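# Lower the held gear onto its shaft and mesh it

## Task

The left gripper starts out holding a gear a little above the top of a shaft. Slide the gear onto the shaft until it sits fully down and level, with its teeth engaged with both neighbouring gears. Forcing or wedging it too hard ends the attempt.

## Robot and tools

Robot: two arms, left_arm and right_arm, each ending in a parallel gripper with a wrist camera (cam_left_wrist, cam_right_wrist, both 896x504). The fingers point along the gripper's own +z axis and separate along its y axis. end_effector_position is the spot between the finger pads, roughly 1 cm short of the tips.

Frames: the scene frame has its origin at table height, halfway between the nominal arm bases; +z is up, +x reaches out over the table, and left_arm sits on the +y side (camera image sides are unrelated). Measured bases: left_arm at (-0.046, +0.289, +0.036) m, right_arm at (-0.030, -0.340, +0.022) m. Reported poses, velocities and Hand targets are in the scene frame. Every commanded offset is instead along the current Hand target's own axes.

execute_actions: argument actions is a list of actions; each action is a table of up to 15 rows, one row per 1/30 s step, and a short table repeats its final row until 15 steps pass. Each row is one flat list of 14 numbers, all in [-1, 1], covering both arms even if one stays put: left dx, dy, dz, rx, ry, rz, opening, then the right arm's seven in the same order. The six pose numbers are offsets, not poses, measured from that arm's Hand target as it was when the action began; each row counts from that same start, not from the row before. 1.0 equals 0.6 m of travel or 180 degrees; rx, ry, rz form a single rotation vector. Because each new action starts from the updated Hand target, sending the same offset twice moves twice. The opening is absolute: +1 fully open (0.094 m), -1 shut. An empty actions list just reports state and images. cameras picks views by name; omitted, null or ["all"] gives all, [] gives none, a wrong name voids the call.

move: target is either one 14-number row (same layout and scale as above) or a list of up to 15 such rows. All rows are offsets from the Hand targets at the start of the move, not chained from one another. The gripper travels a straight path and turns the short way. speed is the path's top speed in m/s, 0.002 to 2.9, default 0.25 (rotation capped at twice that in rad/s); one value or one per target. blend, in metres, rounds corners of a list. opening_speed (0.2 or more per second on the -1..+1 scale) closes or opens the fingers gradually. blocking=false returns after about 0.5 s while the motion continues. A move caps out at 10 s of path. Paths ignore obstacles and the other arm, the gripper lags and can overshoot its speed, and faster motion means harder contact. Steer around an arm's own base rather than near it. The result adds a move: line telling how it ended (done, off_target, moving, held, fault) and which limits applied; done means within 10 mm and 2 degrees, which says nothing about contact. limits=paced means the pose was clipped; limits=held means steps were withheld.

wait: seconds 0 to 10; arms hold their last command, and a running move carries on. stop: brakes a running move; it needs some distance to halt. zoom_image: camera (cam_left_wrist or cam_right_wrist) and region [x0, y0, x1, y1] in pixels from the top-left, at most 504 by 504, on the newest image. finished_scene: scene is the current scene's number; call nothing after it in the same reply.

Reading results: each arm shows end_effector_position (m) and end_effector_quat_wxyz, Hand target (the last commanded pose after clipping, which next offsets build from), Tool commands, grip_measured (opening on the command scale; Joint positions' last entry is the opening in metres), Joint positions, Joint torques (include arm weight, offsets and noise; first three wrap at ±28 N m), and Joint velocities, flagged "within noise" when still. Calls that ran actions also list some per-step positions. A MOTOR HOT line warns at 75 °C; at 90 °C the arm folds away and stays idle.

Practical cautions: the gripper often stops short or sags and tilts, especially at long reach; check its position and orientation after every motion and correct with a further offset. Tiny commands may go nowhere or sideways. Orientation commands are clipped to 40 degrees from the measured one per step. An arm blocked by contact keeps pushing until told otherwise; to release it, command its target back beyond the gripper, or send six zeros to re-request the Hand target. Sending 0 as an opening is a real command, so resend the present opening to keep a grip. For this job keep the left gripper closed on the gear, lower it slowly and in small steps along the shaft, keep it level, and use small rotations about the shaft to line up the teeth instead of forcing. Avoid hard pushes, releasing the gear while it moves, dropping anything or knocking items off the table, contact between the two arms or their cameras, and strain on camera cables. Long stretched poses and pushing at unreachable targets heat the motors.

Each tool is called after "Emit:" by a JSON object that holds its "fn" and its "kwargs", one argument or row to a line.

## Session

Emit:
{"fn": "execute_actions", "kwargs": {
  "actions": []
}}

Emit:
{"fn": "zoom_image", "kwargs": {
  "camera": "cam_left_wrist",
  "region": [200, 0, 700, 504]
}}

Scene clock: 0.00 s.
left_arm: end_effector_position=(+0.2330, +0.1337, +0.1579) grip_measured=-0.640 end_effector_quat_wxyz=(+0.008, +0.861, +0.508, +0.008) | right_arm: end_effector_position=(+0.3508, -0.3500, +0.4239) grip_measured=+1.000 end_effector_quat_wxyz=(+0.707, +0.010, +0.707, -0.010)
Joint positions: left_arm=[-0.502 1.731 1.476 -1.294 -0.006 1.563 0.017] | right_arm=[0 1.047 1.047 0 0 0 0.094]
Joint velocities: within noise
Joint torques (N m): no reading
Heat: left arm: 33 °C; right arm: 36 °C.
Hand target: left_arm +0.2350, +0.1323, +0.1633; +0.016, +0.861, +0.508, +0.012 | right_arm +0.3489, -0.3499, +0.4323; +0.714, +0.009, +0.700, -0.010
Tool commands: left_gripper/opening=-1.0 right_gripper/opening=+1.0

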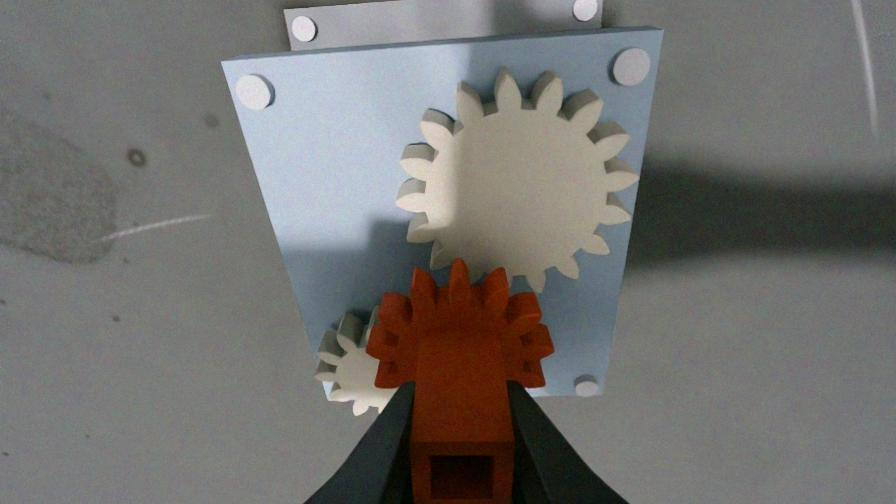

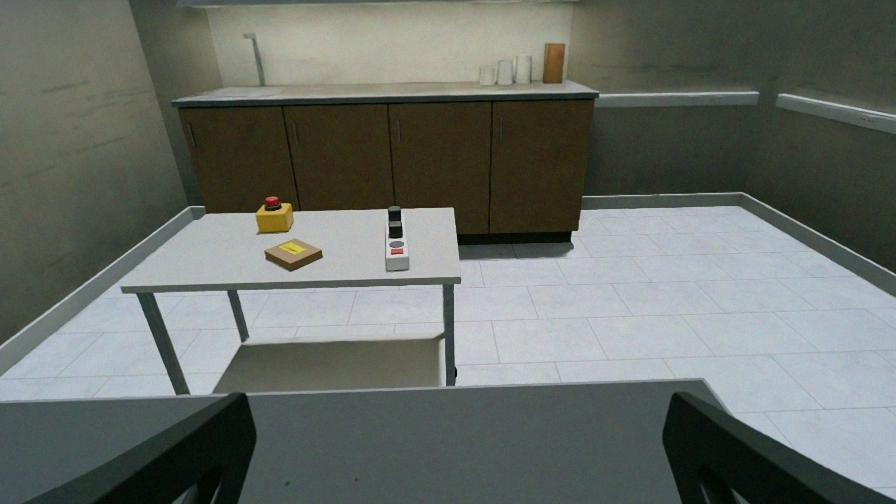

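Scaled by 1.000.

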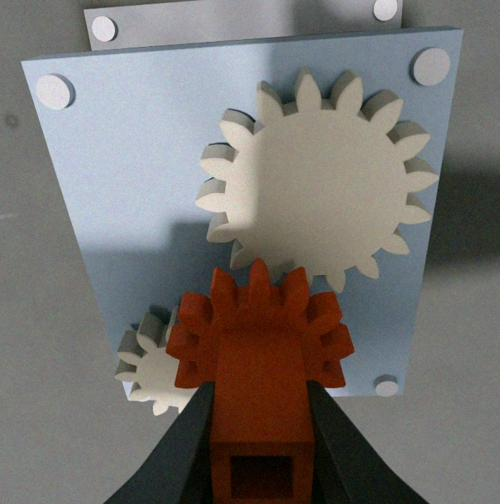

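Emit:
{"fn": "move", "kwargs": {
  "target": [0,0,-0.1,0,0,0,-1,0.391,0.45,-0.388,-0.344,0,0,1],
  "speed": 0.15
}}

Emit:
{"fn": "zoom_image", "kwargs": {
  "camera": "cam_left_wrist",
  "region": [280, 60, 680, 440]
}}

Scene clock: 10.30 s.
left_arm: end_effector_position=(+0.2312, +0.1346, +0.2199) grip_measured=-0.640 end_effector_quat_wxyz=(+0.016, +0.861, +0.508, +0.013) | right_arm: end_effector_position=(+0.1287, -0.0734, +0.1922) grip_measured=+1.000 end_effector_quat_wxyz=(+0.611, -0.360, +0.609, +0.354)
Joint positions: left_arm=[-0.502 1.731 1.723 -1.523 -0.006 1.563 0.017] | right_arm=[1.028 0.935 0.032 0.901 -0.058 -0.009 0.094]
Joint velocities: within noise
Joint torques (N m): left_arm=[-0.35 -6.32 8.72 0.24 0.08 0.17] | right_arm=[0.85 -0.16 5.04 2.39 0.05 -0.13]
Heat: left arm: 34 °C; right arm: 36 °C.
Hand target: left_arm +0.2327, +0.1333, +0.2233; +0.016, +0.861, +0.508, +0.012 | right_arm +0.1282, -0.0738, +0.1928; +0.617, -0.360, +0.605, +0.352
Off the commanded pose: left_arm 0.004 m, 0 deg | right_arm 0.001 m, 1 deg.
move: done
camera_calibration:
cam_left_wrist: T_world_to_cam=[[-0.859061, 0.509902, -0.0448851, 0.143777], [0.441243, 0.782119, 0.439994, -0.267324], [0.259459, 0.358176, -0.896878, 0.175813], [0, 0, 0, 1]] pos_world=[0.195852, 0.0727953, 0.281757]
cam_right_wrist: T_world_to_cam=[[0.875157, -0.483739, 0.00983757, -0.148382], [-0.190692, -0.363534, -0.911855, 0.213448], [0.444676, 0.79614, -0.410395, 0.170879], [0, 0, 0, 1]] pos_world=[0.0945744, -0.130226, 0.266221]

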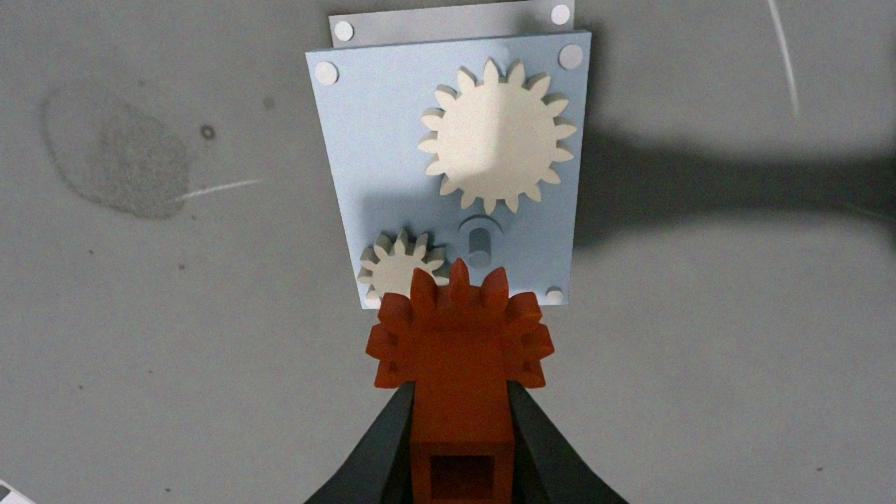

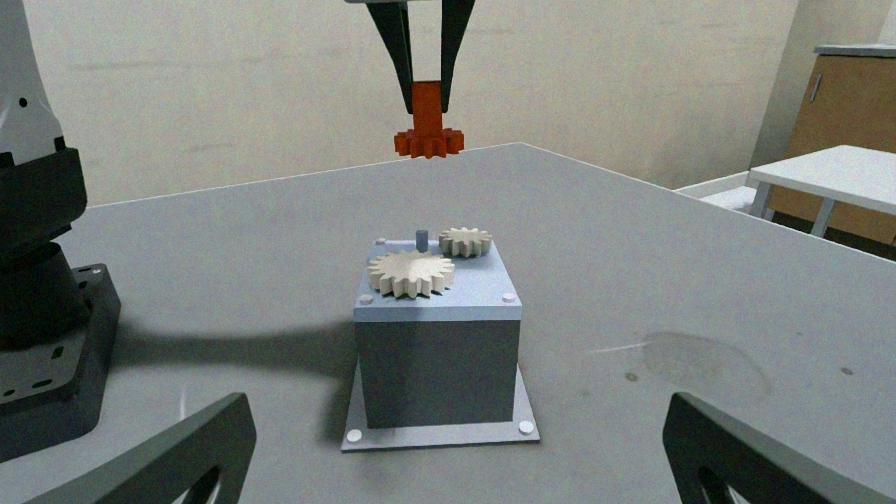

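Scaled by 1.260 from the camera's 896x504 image, which has a finer 1280x720 frame.

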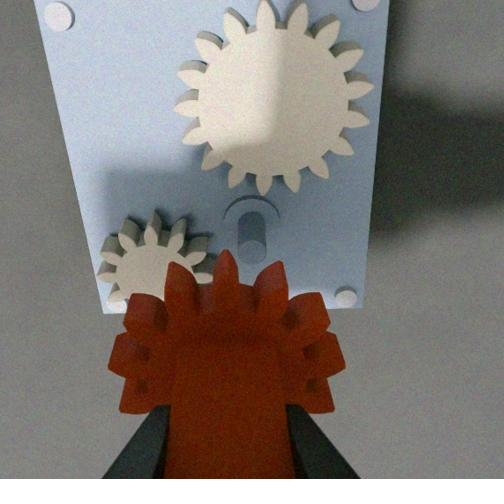

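Emit:
{"fn": "zoom_image", "kwargs": {
  "camera": "cam_left_wrist",
  "region": [290, 10, 450, 100]
}}

Emit:
{"fn": "zoom_image", "kwargs": {
  "camera": "cam_left_wrist",
  "region": [480, 10, 640, 100]
}}

Emit:
{"fn": "zoom_image", "kwargs": {
  "camera": "cam_left_wrist",
  "region": [330, 240, 490, 330]
}}

Emit:
{"fn": "zoom_image", "kwargs": {
  "camera": "cam_left_wrist",
  "region": [440, 240, 600, 330]
}}

Scaled by 3.150 from the camera's 896x504 image, which has a finer 1280x720 frame.

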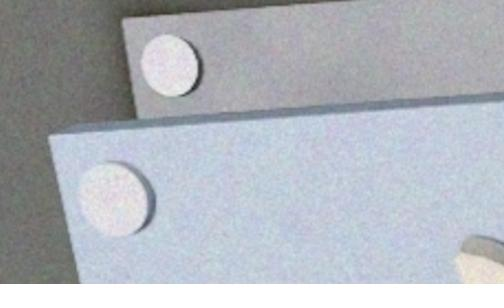

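Scaled by 3.150 from the camera's 896x504 image, which has a finer 1280x720 frame.

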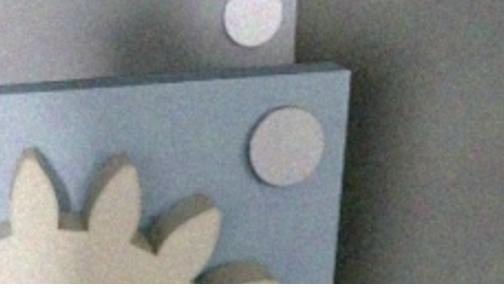

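Scaled by 3.150 from the camera's 896x504 image, which has a finer 1280x720 frame.

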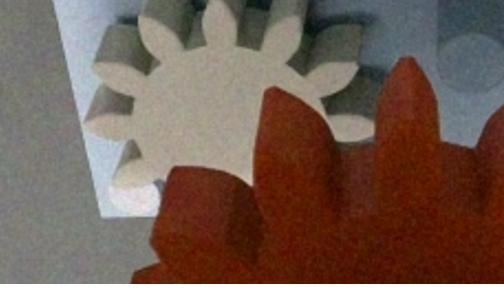

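Scaled by 3.150 from the camera's 896x504 image, which has a finer 1280x720 frame.

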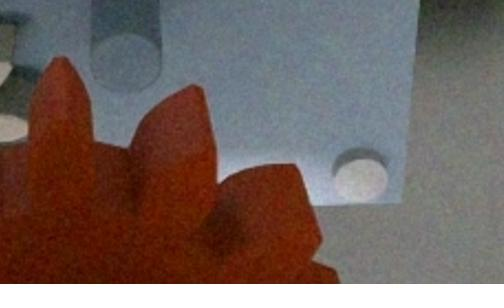

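Emit:
{"fn": "move", "kwargs": {
  "target": [0.0187,-0.008,0.0887,0.0173,-0.0322,0,-1,0,0,0.15,0,0,0,1],
  "speed": 0.12
}}

Emit:
{"fn": "zoom_image", "kwargs": {
  "camera": "cam_right_wrist",
  "region": [330, 60, 570, 300]
}}

Scene clock: 72.97 s.
left_arm: end_effector_position=(+0.2333, +0.1468, +0.1724) grip_measured=-0.640 end_effector_quat_wxyz=(+0.011, +0.859, +0.510, -0.041) | right_arm: end_effector_position=(+0.1704, -0.0010, +0.1842) grip_measured=+1.000 end_effector_quat_wxyz=(+0.605, -0.364, +0.616, +0.350)
Joint positions: left_arm=[-0.417 1.756 1.56 -1.404 0.081 1.645 0.017] | right_arm=[1.045 1.51 0.296 1.191 -0.04 -0.009 0.094]
Joint velocities: within noise
Joint torques (N m): left_arm=[0.2 -7.02 5.94 0.42 0.29 0.29] | right_arm=[0.87 -3.56 6.48 2.4 0.06 -0.11]
Heat: left arm: 39 °C; right arm: 36 °C.
Hand target: left_arm +0.2360, +0.1446, +0.1699; +0.019, +0.861, +0.507, -0.045 | right_arm +0.1727, +0.0045, +0.1938; +0.617, -0.359, +0.605, +0.352
Off the commanded pose: left_arm 0.004 m, 1 deg | right_arm 0.011 m, 2 deg.
move: off_target (right_arm)
camera_calibration:
cam_left_wrist: T_world_to_cam=[[-0.862165, 0.50638, 0.0158417, 0.128021], [0.47779, 0.802292, 0.357833, -0.254178], [0.16849, 0.31608, -0.933651, 0.162041], [0, 0, 0, 1]] pos_world=[0.204517, 0.08788, 0.240215]
cam_right_wrist: T_world_to_cam=[[0.875108, -0.483839, 0.00922293, -0.149739], [-0.200994, -0.380737, -0.902574, 0.240508], [0.440213, 0.787997, -0.430435, 0.0958636], [0, 0, 0, 1]] pos_world=[0.137178, -0.0564195, 0.259721]

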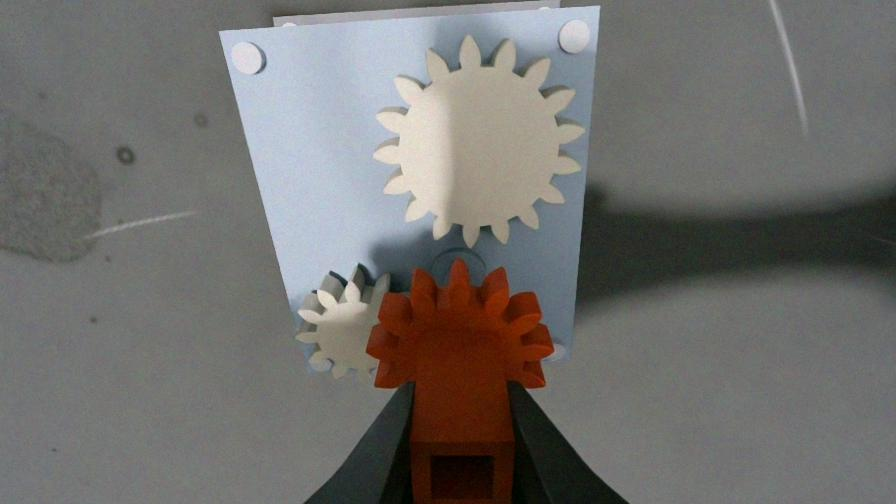

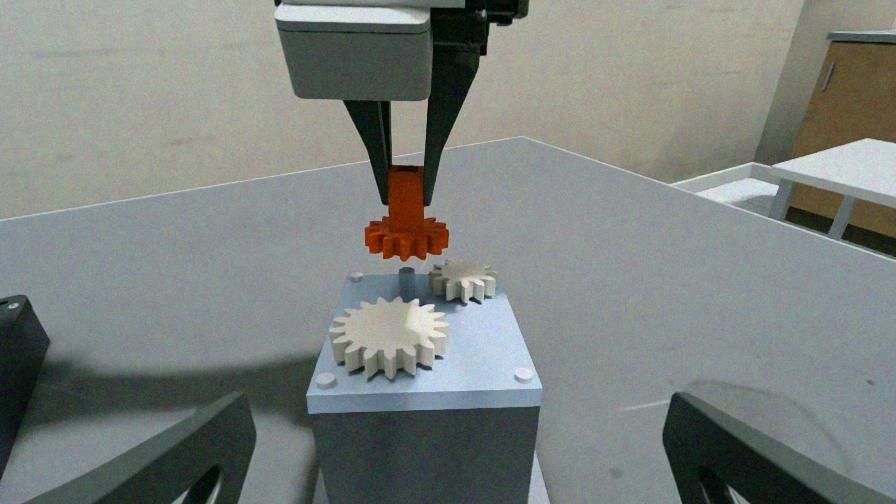

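Scaled by 2.100 from the camera's 896x504 image, which has a finer 1280x720 frame.

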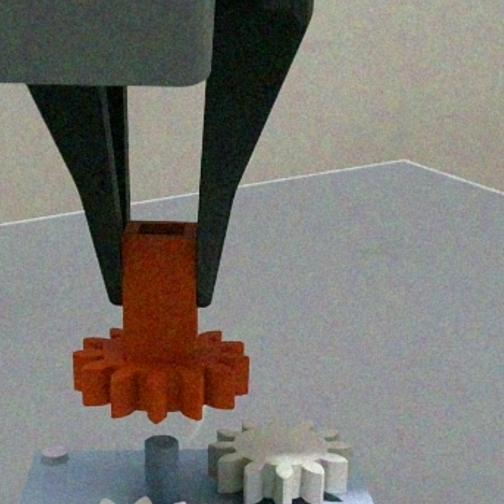

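Emit:
{"fn": "move", "kwargs": {
  "target": [0,0,0,0.0039,0.0073,0,-1,0.01,-0.172,0.12,-0.26,0,0,1],
  "speed": 0.15
}}

Emit:
{"fn": "zoom_image", "kwargs": {
  "camera": "cam_right_wrist",
  "region": [300, 200, 540, 440]
}}

Scene clock: 97.37 s.
left_arm: end_effector_position=(+0.2339, +0.1474, +0.1708) grip_measured=-0.640 end_effector_quat_wxyz=(+0.008, +0.859, +0.510, -0.041) | right_arm: end_effector_position=(+0.2953, +0.0168, +0.1923) grip_measured=+1.000 end_effector_quat_wxyz=(-0.428, +0.569, -0.422, -0.562)
Joint positions: left_arm=[-0.417 1.761 1.56 -1.403 0.076 1.645 0.017] | right_arm=[0.496 2.114 1.147 0.955 -1.383 -0.025 0.094]
Joint velocities: within noise
Joint torques (N m): left_arm=[-1.03 -6.72 7.16 0.29 0.07 0.17] | right_arm=[-0.34 -9.68 7.17 1.37 -0.32 -0.15]
Heat: left arm: 38 °C; right arm: 35 °C.
Hand target: left_arm +0.2359, +0.1446, +0.1699; +0.007, +0.861, +0.507, -0.038 | right_arm +0.2981, +0.0161, +0.1905; -0.424, +0.575, -0.415, -0.563
Off the commanded pose: left_arm 0.004 m, 1 deg | right_arm 0.003 m, 1 deg.
move: done
camera_calibration:
cam_left_wrist: T_world_to_cam=[[-0.861827, 0.506787, 0.0204942, 0.127336], [0.47896, 0.799879, 0.36165, -0.254967], [0.166887, 0.321496, -0.932089, 0.159656], [0, 0, 0, 1]] pos_world=[0.205216, 0.088082, 0.238413]
cam_right_wrist: T_world_to_cam=[[0.958644, 0.284251, 0.0142629, -0.289035], [0.129303, -0.39034, -0.911546, 0.184077], [-0.25354, 0.875692, -0.410951, 0.229952], [0, 0, 0, 1]] pos_world=[0.311582, -0.0473558, 0.266416]

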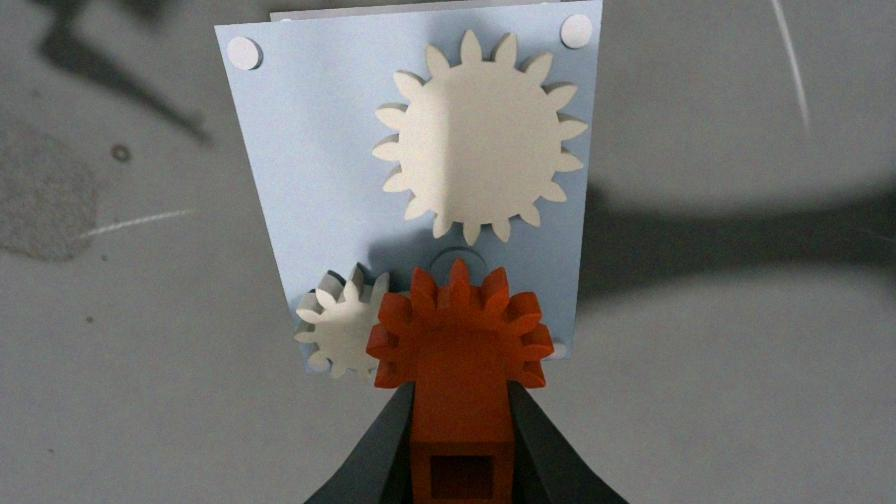

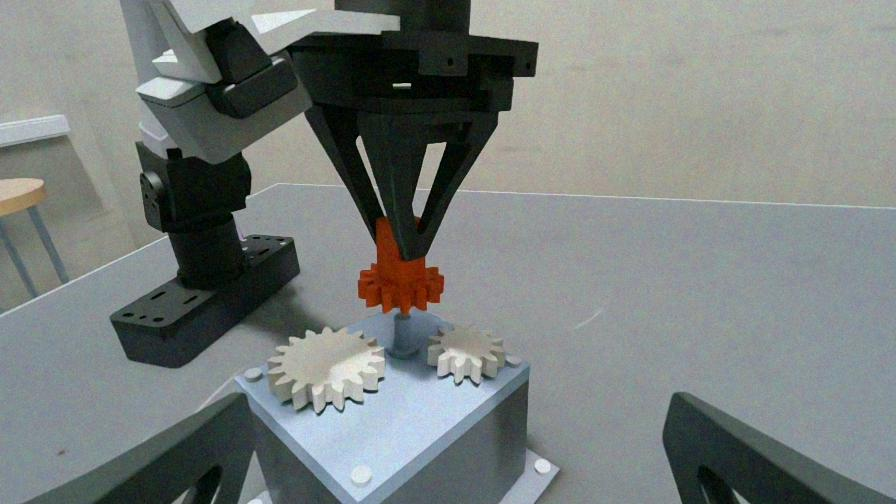

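Scaled by 2.100 from the camera's 896x504 image, which has a finer 1280x720 frame.

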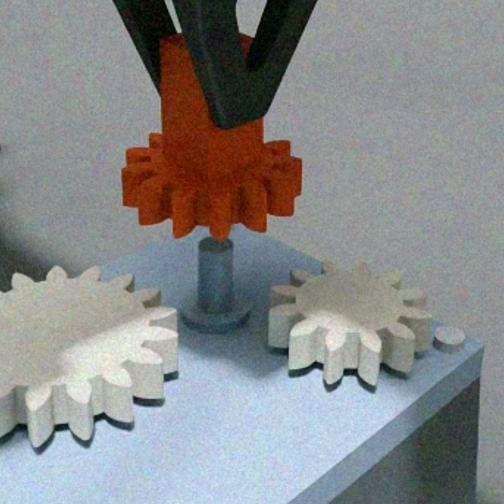

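Emit:
{"fn": "move", "kwargs": {
  "target": [0.0033,0,0.0131,0.003,0.0056,0,-1,0,0,0,0,0,0,1],
  "speed": 0.03
}}

Emit:
{"fn": "zoom_image", "kwargs": {
  "camera": "cam_right_wrist",
  "region": [300, 200, 540, 440]
}}

Scene clock: 122.53 s.
left_arm: end_effector_position=(+0.2344, +0.1482, +0.1657) grip_measured=-0.640 end_effector_quat_wxyz=(-0.001, +0.861, +0.507, -0.036) | right_arm: end_effector_position=(+0.2952, +0.0168, +0.1913) grip_measured=+1.000 end_effector_quat_wxyz=(-0.427, +0.569, -0.423, -0.562)
Joint positions: left_arm=[-0.424 1.77 1.551 -1.395 0.058 1.645 0.017] | right_arm=[0.496 2.114 1.147 0.946 -1.383 -0.031 0.094]
Joint velocities: within noise
Joint torques (N m): left_arm=[-0.83 -6.86 5.81 0.4 0.07 0.12] | right_arm=[-0.31 -9.8 7.15 1.39 -0.31 -0.14]
Heat: left arm: 37 °C; right arm: 37 °C.
Hand target: left_arm +0.2365, +0.1460, +0.1620; -0.001, +0.861, +0.507, -0.033 | right_arm +0.2980, +0.0161, +0.1904; -0.424, +0.575, -0.415, -0.563
Off the commanded pose: left_arm 0.005 m, 0 deg | right_arm 0.003 m, 1 deg.
move: done
camera_calibration:
cam_left_wrist: T_world_to_cam=[[-0.857961, 0.512754, 0.0313907, 0.123853], [0.485311, 0.788973, 0.376822, -0.256365], [0.168451, 0.338533, -0.925754, 0.150571], [0, 0, 0, 1]] pos_world=[0.205314, 0.0877858, 0.232108]
cam_right_wrist: T_world_to_cam=[[0.958576, 0.284594, 0.0117672, -0.288447], [0.127678, -0.392383, -0.910897, 0.183523], [-0.254619, 0.874667, -0.412465, 0.23021], [0, 0, 0, 1]] pos_world=[0.311682, -0.0472554, 0.265519]

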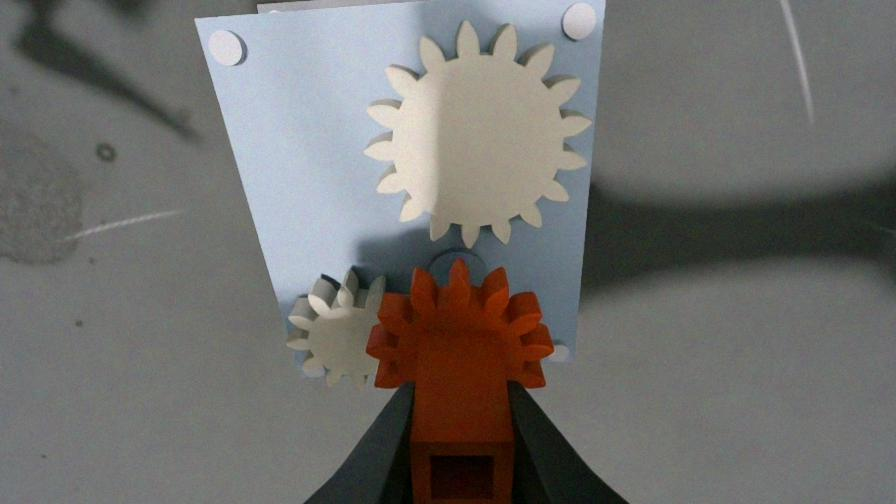

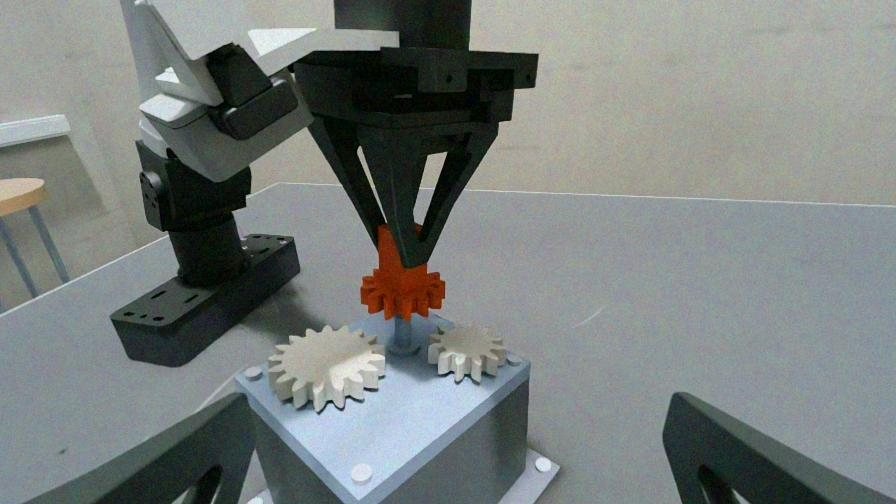

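Scaled by 2.100 from the camera's 896x504 image, which has a finer 1280x720 frame.

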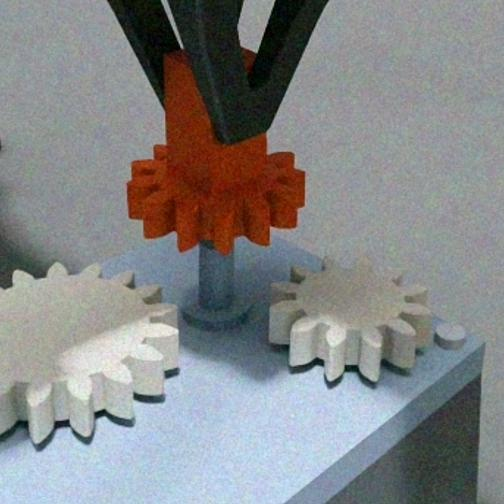

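Emit:
{"fn": "move", "kwargs": {
  "target": [0,0,0,-0.0058,-0.0106,0,-1,0,0,0,0,0,0,1],
  "speed": 0.03,
  "cameras": []
}}

Scene clock: 144.57 s.
left_arm: end_effector_position=(+0.2341, +0.1470, +0.1614) grip_measured=-0.640 end_effector_quat_wxyz=(+0.004, +0.860, +0.508, -0.042) | right_arm: end_effector_position=(+0.2952, +0.0168, +0.1911) grip_measured=+1.000 end_effector_quat_wxyz=(-0.427, +0.569, -0.423, -0.562)
Joint positions: left_arm=[-0.42 1.77 1.533 -1.376 0.073 1.646 0.017] | right_arm=[0.496 2.114 1.147 0.944 -1.383 -0.033 0.094]
Joint velocities: within noise
Joint torques (N m): left_arm=[0.49 -8.09 5.79 0.37 0.25 0.3] | right_arm=[-0.39 -9.87 7.25 1.38 -0.31 -0.19]
Heat: left arm: 37 °C; right arm: 38 °C.
Hand target: left_arm +0.2366, +0.1459, +0.1620; +0.015, +0.861, +0.507, -0.043 | right_arm +0.2980, +0.0161, +0.1905; -0.424, +0.575, -0.415, -0.563
Off the commanded pose: left_arm 0.003 m, 1 deg | right_arm 0.003 m, 1 deg.
move: done
No camera images: "cameras" was empty.

Emit:
{"fn": "zoom_image", "kwargs": {
  "camera": "cam_right_wrist",
  "region": [300, 200, 540, 440]
}}

Emit:
{"fn": "move", "kwargs": {
  "target": [0,0,0,-0.003,-0.0055,0,-1,0,0,0,0,0,0,1],
  "speed": 0.03
}}

Emit:
{"fn": "zoom_image", "kwargs": {
  "camera": "cam_right_wrist",
  "region": [340, 260, 460, 380]
}}

Emit:
{"fn": "move", "kwargs": {
  "target": [0,0,0,0,0,0,-1,-0.01,0.205,0.043,0.26,0,0,1],
  "speed": 0.15
}}

Emit:
{"fn": "zoom_image", "kwargs": {
  "camera": "cam_right_wrist",
  "region": [340, 200, 500, 360]
}}

Scaled by 2.100 from the camera's 896x504 image, which has a finer 1280x720 frame.

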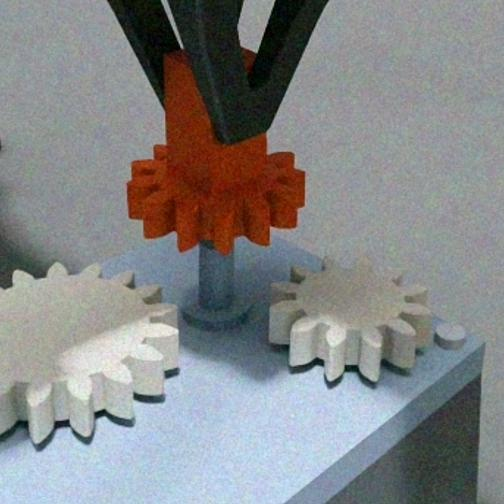

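Scene clock: 163.53 s.
left_arm: end_effector_position=(+0.2343, +0.1475, +0.1591) grip_measured=-0.640 end_effector_quat_wxyz=(+0.009, +0.859, +0.509, -0.049) | right_arm: end_effector_position=(+0.2952, +0.0168, +0.1910) grip_measured=+1.000 end_effector_quat_wxyz=(-0.427, +0.569, -0.423, -0.562)
Joint positions: left_arm=[-0.408 1.77 1.523 -1.367 0.09 1.655 0.017] | right_arm=[0.496 2.114 1.147 0.943 -1.384 -0.034 0.094]
Joint velocities: within noise
Joint torques (N m): left_arm=[0.28 -8.85 5.81 0.37 0.3 0.27] | right_arm=[-0.4 -9.89 7.34 1.4 -0.32 -0.16]
Heat: left arm: 37 °C; right arm: 39 °C.
Hand target: left_arm +0.2365, +0.1460, +0.1619; +0.024, +0.860, +0.507, -0.048 | right_arm +0.2980, +0.0161, +0.1905; -0.424, +0.575, -0.415, -0.563
Off the commanded pose: left_arm 0.004 m, 2 deg | right_arm 0.003 m, 1 deg.
move: done
camera_calibration:
cam_left_wrist: T_world_to_cam=[[-0.861438, 0.507116, 0.0275225, 0.12656], [0.484026, 0.803392, 0.346813, -0.250298], [0.153763, 0.312079, -0.93753, 0.153898], [0, 0, 0, 1]] pos_world=[0.20651, 0.088878, 0.227608]
cam_right_wrist: T_world_to_cam=[[0.958442, 0.285061, 0.01139, -0.288281], [0.127681, -0.392905, -0.910672, 0.183256], [-0.255122, 0.87428, -0.412973, 0.230401], [0, 0, 0, 1]] pos_world=[0.311682, -0.0472557, 0.265319]

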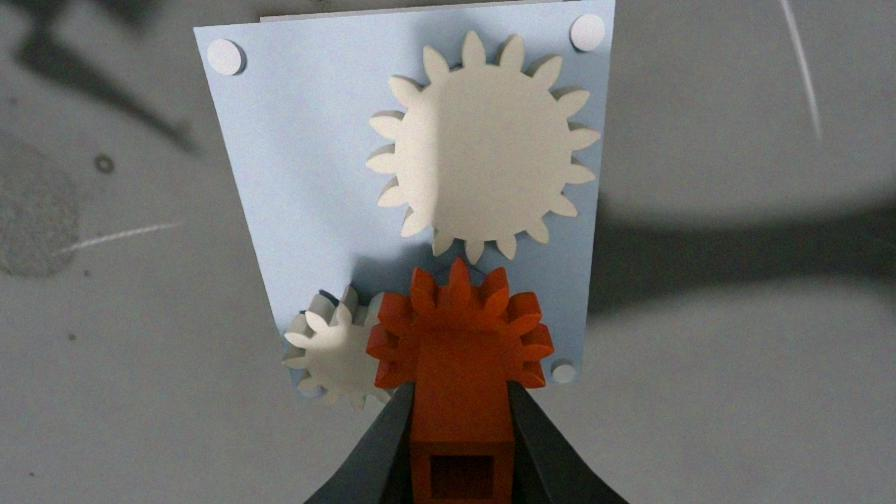

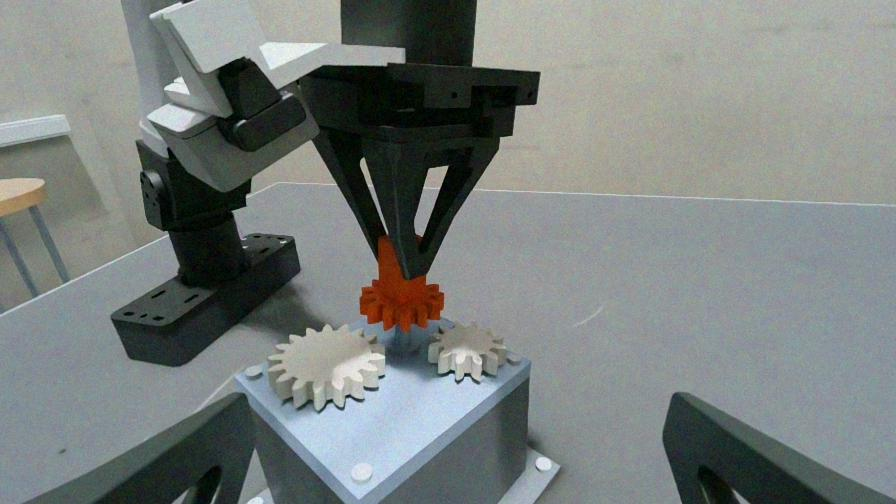

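Scaled by 4.200 from the camera's 896x504 image, which has a finer 1280x720 frame.

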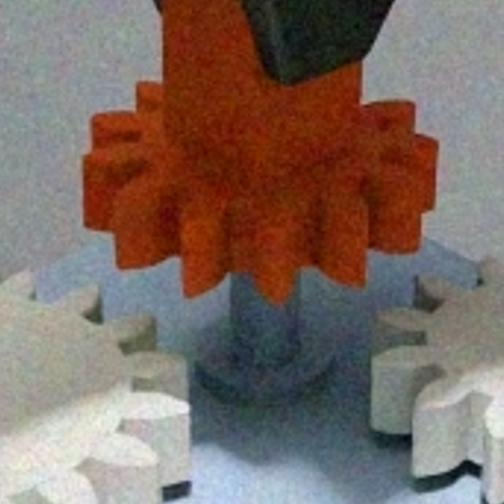

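Scene clock: 167.13 s.
left_arm: end_effector_position=(+0.2344, +0.1473, +0.1591) grip_measured=-0.640 end_effector_quat_wxyz=(+0.009, +0.859, +0.509, -0.049) | right_arm: end_effector_position=(+0.1747, +0.0061, +0.1802) grip_measured=+1.000 end_effector_quat_wxyz=(+0.604, -0.371, +0.616, +0.344)
Joint positions: left_arm=[-0.408 1.77 1.523 -1.366 0.091 1.655 0.017] | right_arm=[1.045 1.555 0.324 1.198 -0.042 -0.026 0.094]
Joint velocities: within noise
Joint torques (N m): left_arm=[0.27 -8.77 5.76 0.38 0.3 0.27] | right_arm=[0.83 -7.95 3.93 2.35 0 0.07]
Heat: left arm: 37 °C; right arm: 40 °C.
Hand target: left_arm +0.2365, +0.1460, +0.1619; +0.024, +0.860, +0.507, -0.048 | right_arm +0.1728, +0.0044, +0.1938; +0.617, -0.359, +0.605, +0.352
Off the commanded pose: left_arm 0.004 m, 2 deg | right_arm 0.014 m, 3 deg.
move: off_target (right_arm)
camera_calibration:
cam_left_wrist: T_world_to_cam=[[-0.861247, 0.507487, 0.0266685, 0.126817], [0.48421, 0.803552, 0.346186, -0.25021], [0.154256, 0.311065, -0.937787, 0.154055], [0, 0, 0, 1]] pos_world=[0.206611, 0.0887774, 0.227708]
cam_right_wrist: T_world_to_cam=[[0.875907, -0.481823, 0.0251635, -0.153071], [-0.191644, -0.395306, -0.898335, 0.238096], [0.442786, 0.782036, -0.438589, 0.0876985], [0, 0, 0, 1]] pos_world=[0.140874, -0.0482162, 0.256205]

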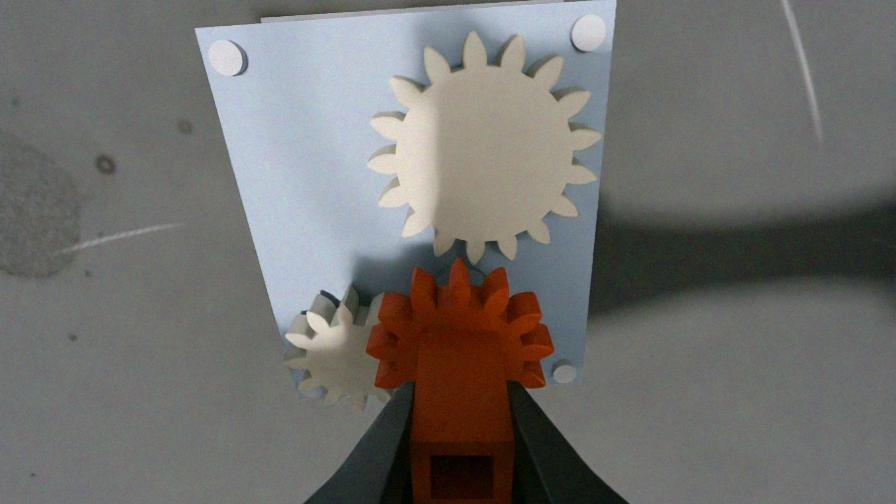

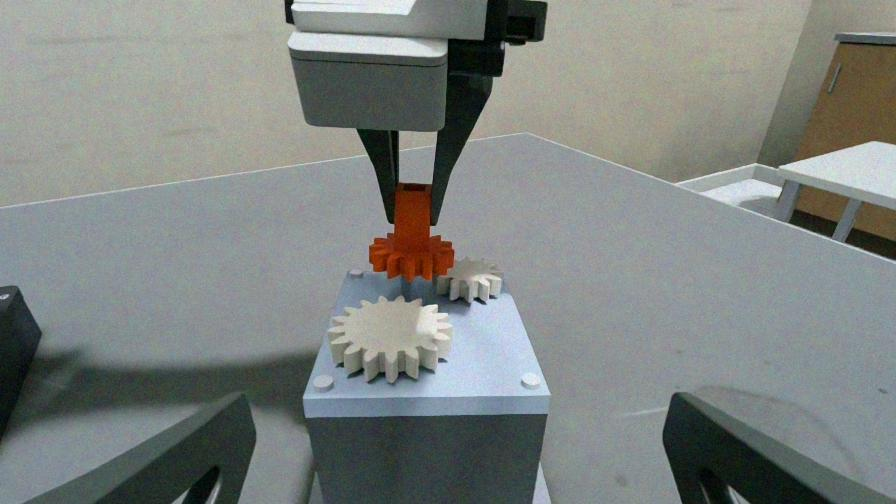

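Scaled by 3.150 from the camera's 896x504 image, which has a finer 1280x720 frame.

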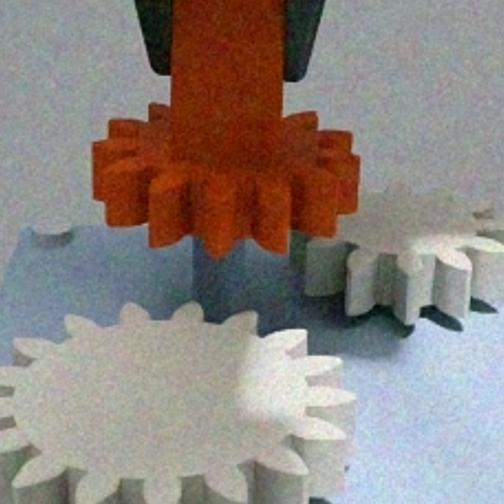

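Emit:
{"fn": "zoom_image", "kwargs": {
  "camera": "cam_right_wrist",
  "region": [360, 220, 460, 320]
}}

Scaled by 5.040 from the camera's 896x504 image, which has a finer 1280x720 frame.

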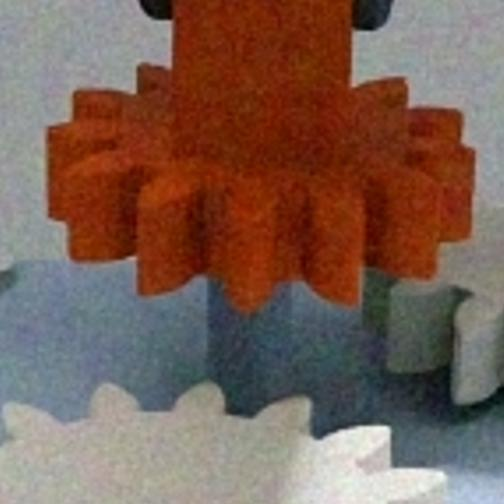

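Emit:
{"fn": "move", "kwargs": {
  "target": [0.0025,-0.0016,-0.0036,0,0,0,-1,0,0,0,0,0,0,1],
  "speed": 0.03
}}

Emit:
{"fn": "zoom_image", "kwargs": {
  "camera": "cam_right_wrist",
  "region": [360, 220, 460, 320]
}}

Scene clock: 237.27 s.
left_arm: end_effector_position=(+0.2353, +0.1489, +0.1591) grip_measured=-0.640 end_effector_quat_wxyz=(+0.010, +0.859, +0.510, -0.049) | right_arm: end_effector_position=(+0.1748, +0.0061, +0.1802) grip_measured=+1.000 end_effector_quat_wxyz=(+0.604, -0.371, +0.616, +0.344)
Joint positions: left_arm=[-0.403 1.77 1.523 -1.366 0.091 1.66 0.017] | right_arm=[1.045 1.555 0.324 1.198 -0.041 -0.026 0.094]
Joint velocities: within noise
Joint torques (N m): left_arm=[0.24 -9.07 6.26 0.27 0.28 0.29] | right_arm=[0.81 -7.84 3.93 2.34 0.05 0.07]
Heat: left arm: 36 °C; right arm: 39 °C.
Hand target: left_arm +0.2365, +0.1480, +0.1639; +0.024, +0.860, +0.507, -0.048 | right_arm +0.1728, +0.0044, +0.1938; +0.617, -0.359, +0.605, +0.352
Off the commanded pose: left_arm 0.005 m, 2 deg | right_arm 0.014 m, 2 deg.
move: off_target (right_arm)
camera_calibration:
cam_left_wrist: T_world_to_cam=[[-0.861665, 0.506819, 0.0258435, 0.127115], [0.483334, 0.804086, 0.34617, -0.251794], [0.154665, 0.310773, -0.937816, 0.153367], [0, 0, 0, 1]] pos_world=[0.207511, 0.0903776, 0.227708]
cam_right_wrist: T_world_to_cam=[[0.875541, -0.482489, 0.0251395, -0.153133], [-0.191958, -0.39514, -0.898341, 0.238169], [0.443373, 0.781709, -0.438579, 0.0875524], [0, 0, 0, 1]] pos_world=[0.140975, -0.0482156, 0.256205]

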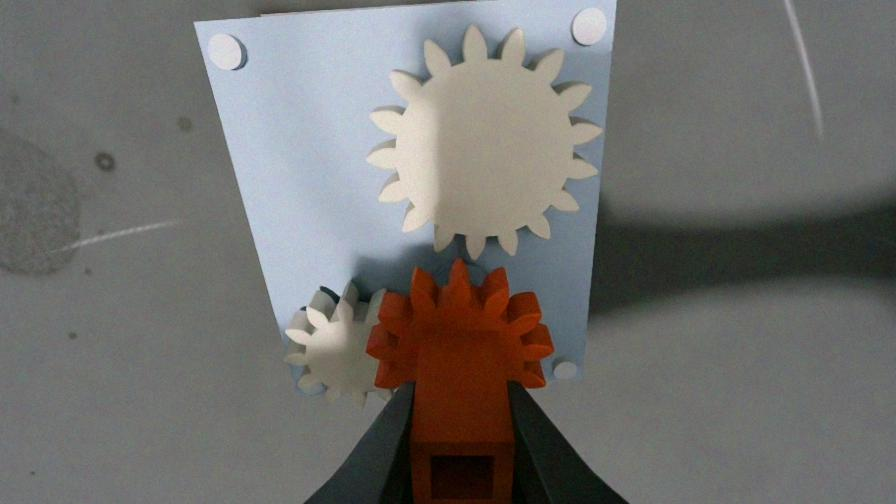

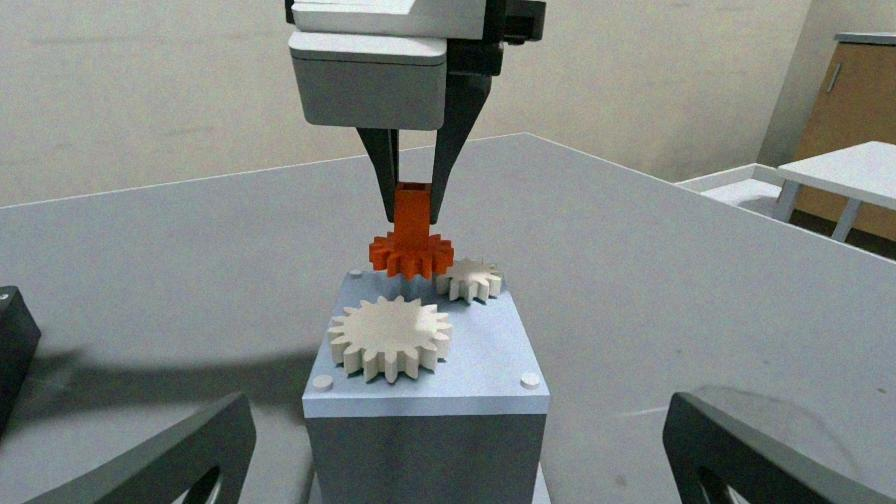

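Scaled by 5.040 from the camera's 896x504 image, which has a finer 1280x720 frame.

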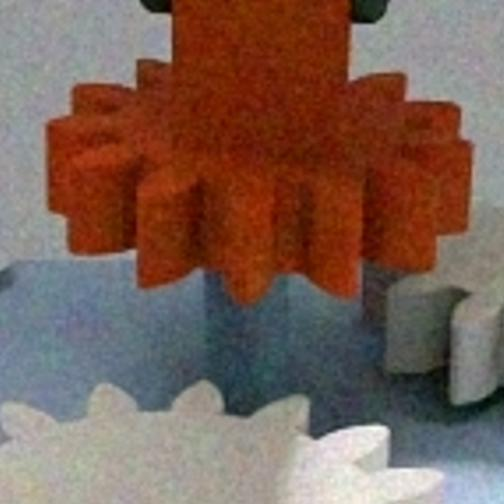

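Emit:
{"fn": "move", "kwargs": {
  "target": [0.001,-0.0038,0.0066,0,0,0,-1,0,0,0,0,0,0,1],
  "speed": 0.03,
  "cameras": ["cam_right_wrist"]
}}

Emit:
{"fn": "zoom_image", "kwargs": {
  "camera": "cam_right_wrist",
  "region": [360, 220, 460, 320]
}}

Scene clock: 250.30 s.
left_arm: end_effector_position=(+0.2325, +0.1498, +0.1553) grip_measured=-0.640 end_effector_quat_wxyz=(+0.006, +0.859, +0.509, -0.052) | right_arm: end_effector_position=(+0.1748, +0.0061, +0.1802) grip_measured=+1.000 end_effector_quat_wxyz=(+0.604, -0.371, +0.616, +0.344)
Joint positions: left_arm=[-0.403 1.768 1.505 -1.359 0.093 1.661 0.017] | right_arm=[1.045 1.555 0.324 1.198 -0.041 -0.026 0.094]
Joint velocities: within noise
Joint torques (N m): left_arm=[0.42 -9.58 5.35 0.38 0.27 0.28] | right_arm=[0.81 -7.94 4.03 2.34 0.07 0.09]
Heat: left arm: 37 °C; right arm: 39 °C.
Hand target: left_arm +0.2346, +0.1492, +0.1600; +0.024, +0.860, +0.507, -0.048 | right_arm +0.1728, +0.0044, +0.1938; +0.617, -0.360, +0.605, +0.352
Off the commanded pose: left_arm 0.005 m, 2 deg | right_arm 0.014 m, 2 deg.
move: off_target (right_arm)
camera_calibration:
cam_right_wrist: T_world_to_cam=[[0.875541, -0.482489, 0.0251395, -0.153133], [-0.191958, -0.39514, -0.898341, 0.238169], [0.443373, 0.781709, -0.438579, 0.0875524], [0, 0, 0, 1]] pos_world=[0.140975, -0.0482156, 0.256205]
Images, in order (width x height): cam_right_wrist 896x504.

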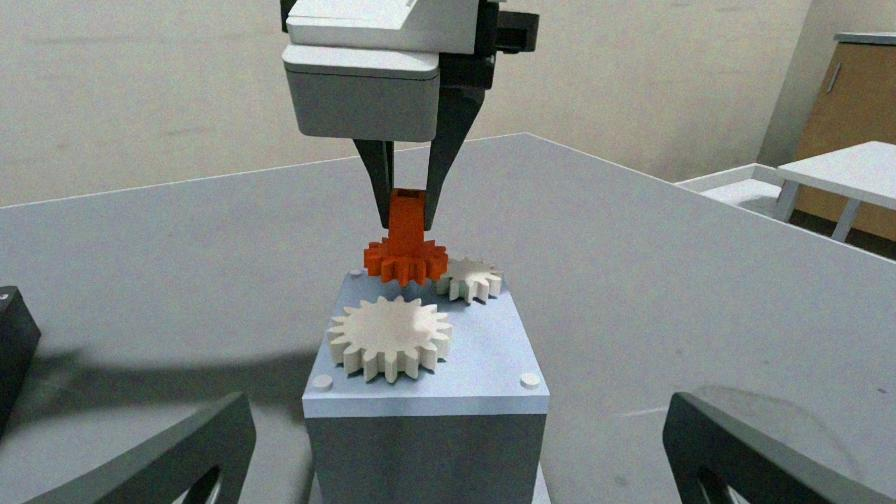

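Scaled by 5.040 from the camera's 896x504 image, which has a finer 1280x720 frame.

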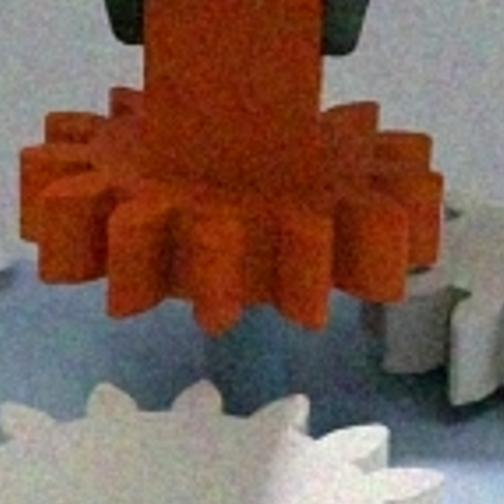

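Emit:
{"fn": "move", "kwargs": {
  "target": [-0.0005,0.0023,-0.0067,0,0,0,-1,0,0,0,0,0,0,1],
  "speed": 0.03,
  "cameras": ["cam_right_wrist"]
}}

Emit:
{"fn": "zoom_image", "kwargs": {
  "camera": "cam_right_wrist",
  "region": [360, 220, 460, 320]
}}

Scene clock: 264.57 s.
left_arm: end_effector_position=(+0.2326, +0.1498, +0.1553) grip_measured=-0.640 end_effector_quat_wxyz=(+0.007, +0.859, +0.509, -0.052) | right_arm: end_effector_position=(+0.1748, +0.0061, +0.1802) grip_measured=+1.000 end_effector_quat_wxyz=(+0.604, -0.371, +0.616, +0.344)
Joint positions: left_arm=[-0.403 1.768 1.505 -1.359 0.093 1.662 0.017] | right_arm=[1.045 1.555 0.324 1.198 -0.041 -0.026 0.094]
Joint velocities: within noise
Joint torques (N m): left_arm=[0.35 -9.26 7.42 0.17 0.26 0.27] | right_arm=[0.79 -7.98 3.92 2.36 0.07 0.07]
Heat: left arm: 38 °C; right arm: 39 °C.
Hand target: left_arm +0.2360, +0.1486, +0.1640; +0.024, +0.860, +0.507, -0.048 | right_arm +0.1728, +0.0044, +0.1938; +0.617, -0.360, +0.605, +0.352
Off the commanded pose: left_arm 0.009 m, 2 deg | right_arm 0.014 m, 2 deg.
move: off_target (right_arm)
camera_calibration:
cam_right_wrist: T_world_to_cam=[[0.875541, -0.482489, 0.0251395, -0.153133], [-0.191958, -0.39514, -0.898341, 0.238169], [0.443373, 0.781709, -0.438579, 0.0875524], [0, 0, 0, 1]] pos_world=[0.140975, -0.0482156, 0.256205]
Images, in order (width x height): cam_right_wrist 896x504.

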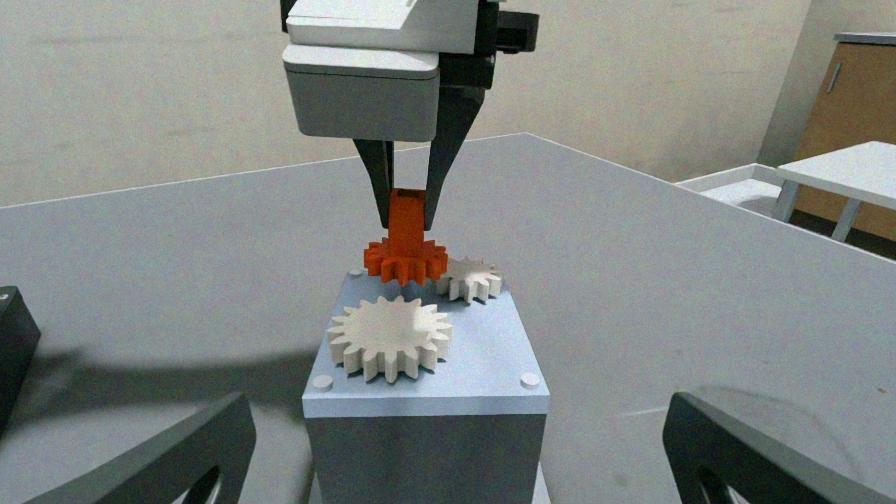

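Scaled by 5.040 from the camera's 896x504 image, which has a finer 1280x720 frame.

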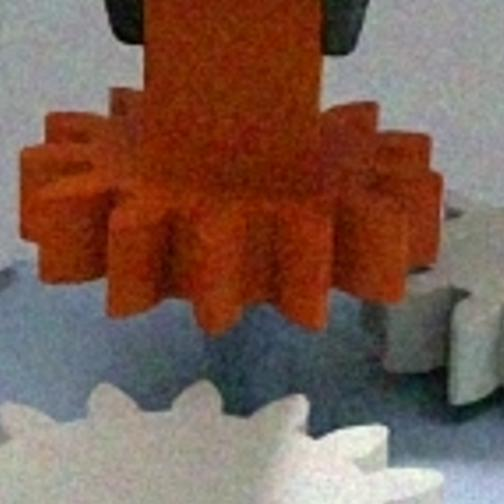

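Emit:
{"fn": "move", "kwargs": {
  "target": [0,0,-0.006,0,0,0,-1,0,0,0,0,0,0,1],
  "speed": 0.03,
  "cameras": ["cam_right_wrist"]
}}

Emit:
{"fn": "zoom_image", "kwargs": {
  "camera": "cam_right_wrist",
  "region": [360, 220, 460, 320]
}}

Scene clock: 272.20 s.
left_arm: end_effector_position=(+0.2328, +0.1504, +0.1553) grip_measured=-0.640 end_effector_quat_wxyz=(+0.007, +0.859, +0.510, -0.053) | right_arm: end_effector_position=(+0.1749, +0.0060, +0.1802) grip_measured=+1.000 end_effector_quat_wxyz=(+0.604, -0.370, +0.616, +0.344)
Joint positions: left_arm=[-0.4 1.768 1.505 -1.359 0.093 1.663 0.017] | right_arm=[1.045 1.555 0.324 1.198 -0.041 -0.026 0.094]
Joint velocities: within noise
Joint torques (N m): left_arm=[0.23 -9.18 8.69 0.04 0.23 0.27] | right_arm=[0.77 -7.87 4.03 2.33 0.06 0.09]
Heat: left arm: 38 °C; right arm: 40 °C.
Hand target: left_arm +0.2361, +0.1489, +0.1676; +0.024, +0.860, +0.507, -0.048 | right_arm +0.1729, +0.0043, +0.1938; +0.617, -0.359, +0.605, +0.352
Off the commanded pose: left_arm 0.013 m, 2 deg | right_arm 0.014 m, 2 deg.
move: off_target (left_arm, right_arm)
camera_calibration:
cam_right_wrist: T_world_to_cam=[[0.875356, -0.482823, 0.0251775, -0.153133], [-0.192085, -0.395094, -0.898334, 0.238187], [0.443684, 0.781526, -0.438591, 0.0875025], [0, 0, 0, 1]] pos_world=[0.140975, -0.0482152, 0.256205]
Images, in order (width x height): cam_right_wrist 896x504.

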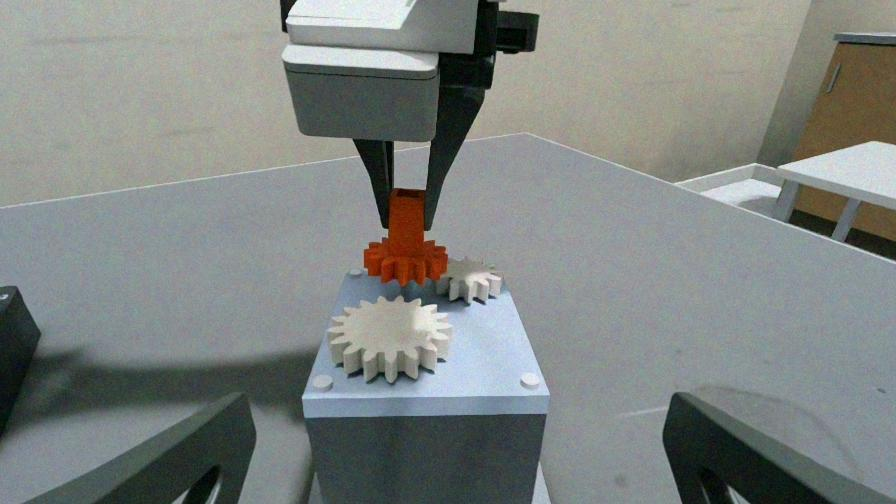

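Scaled by 5.040 from the camera's 896x504 image, which has a finer 1280x720 frame.

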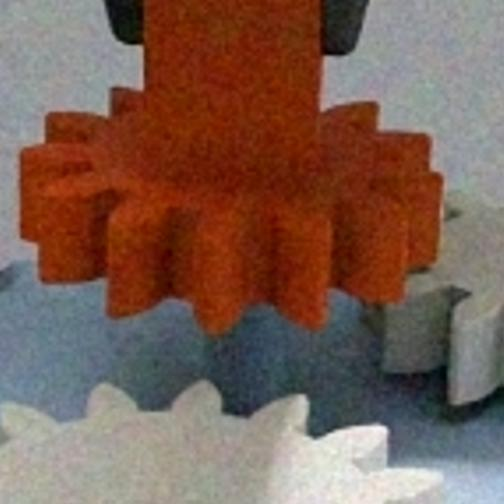

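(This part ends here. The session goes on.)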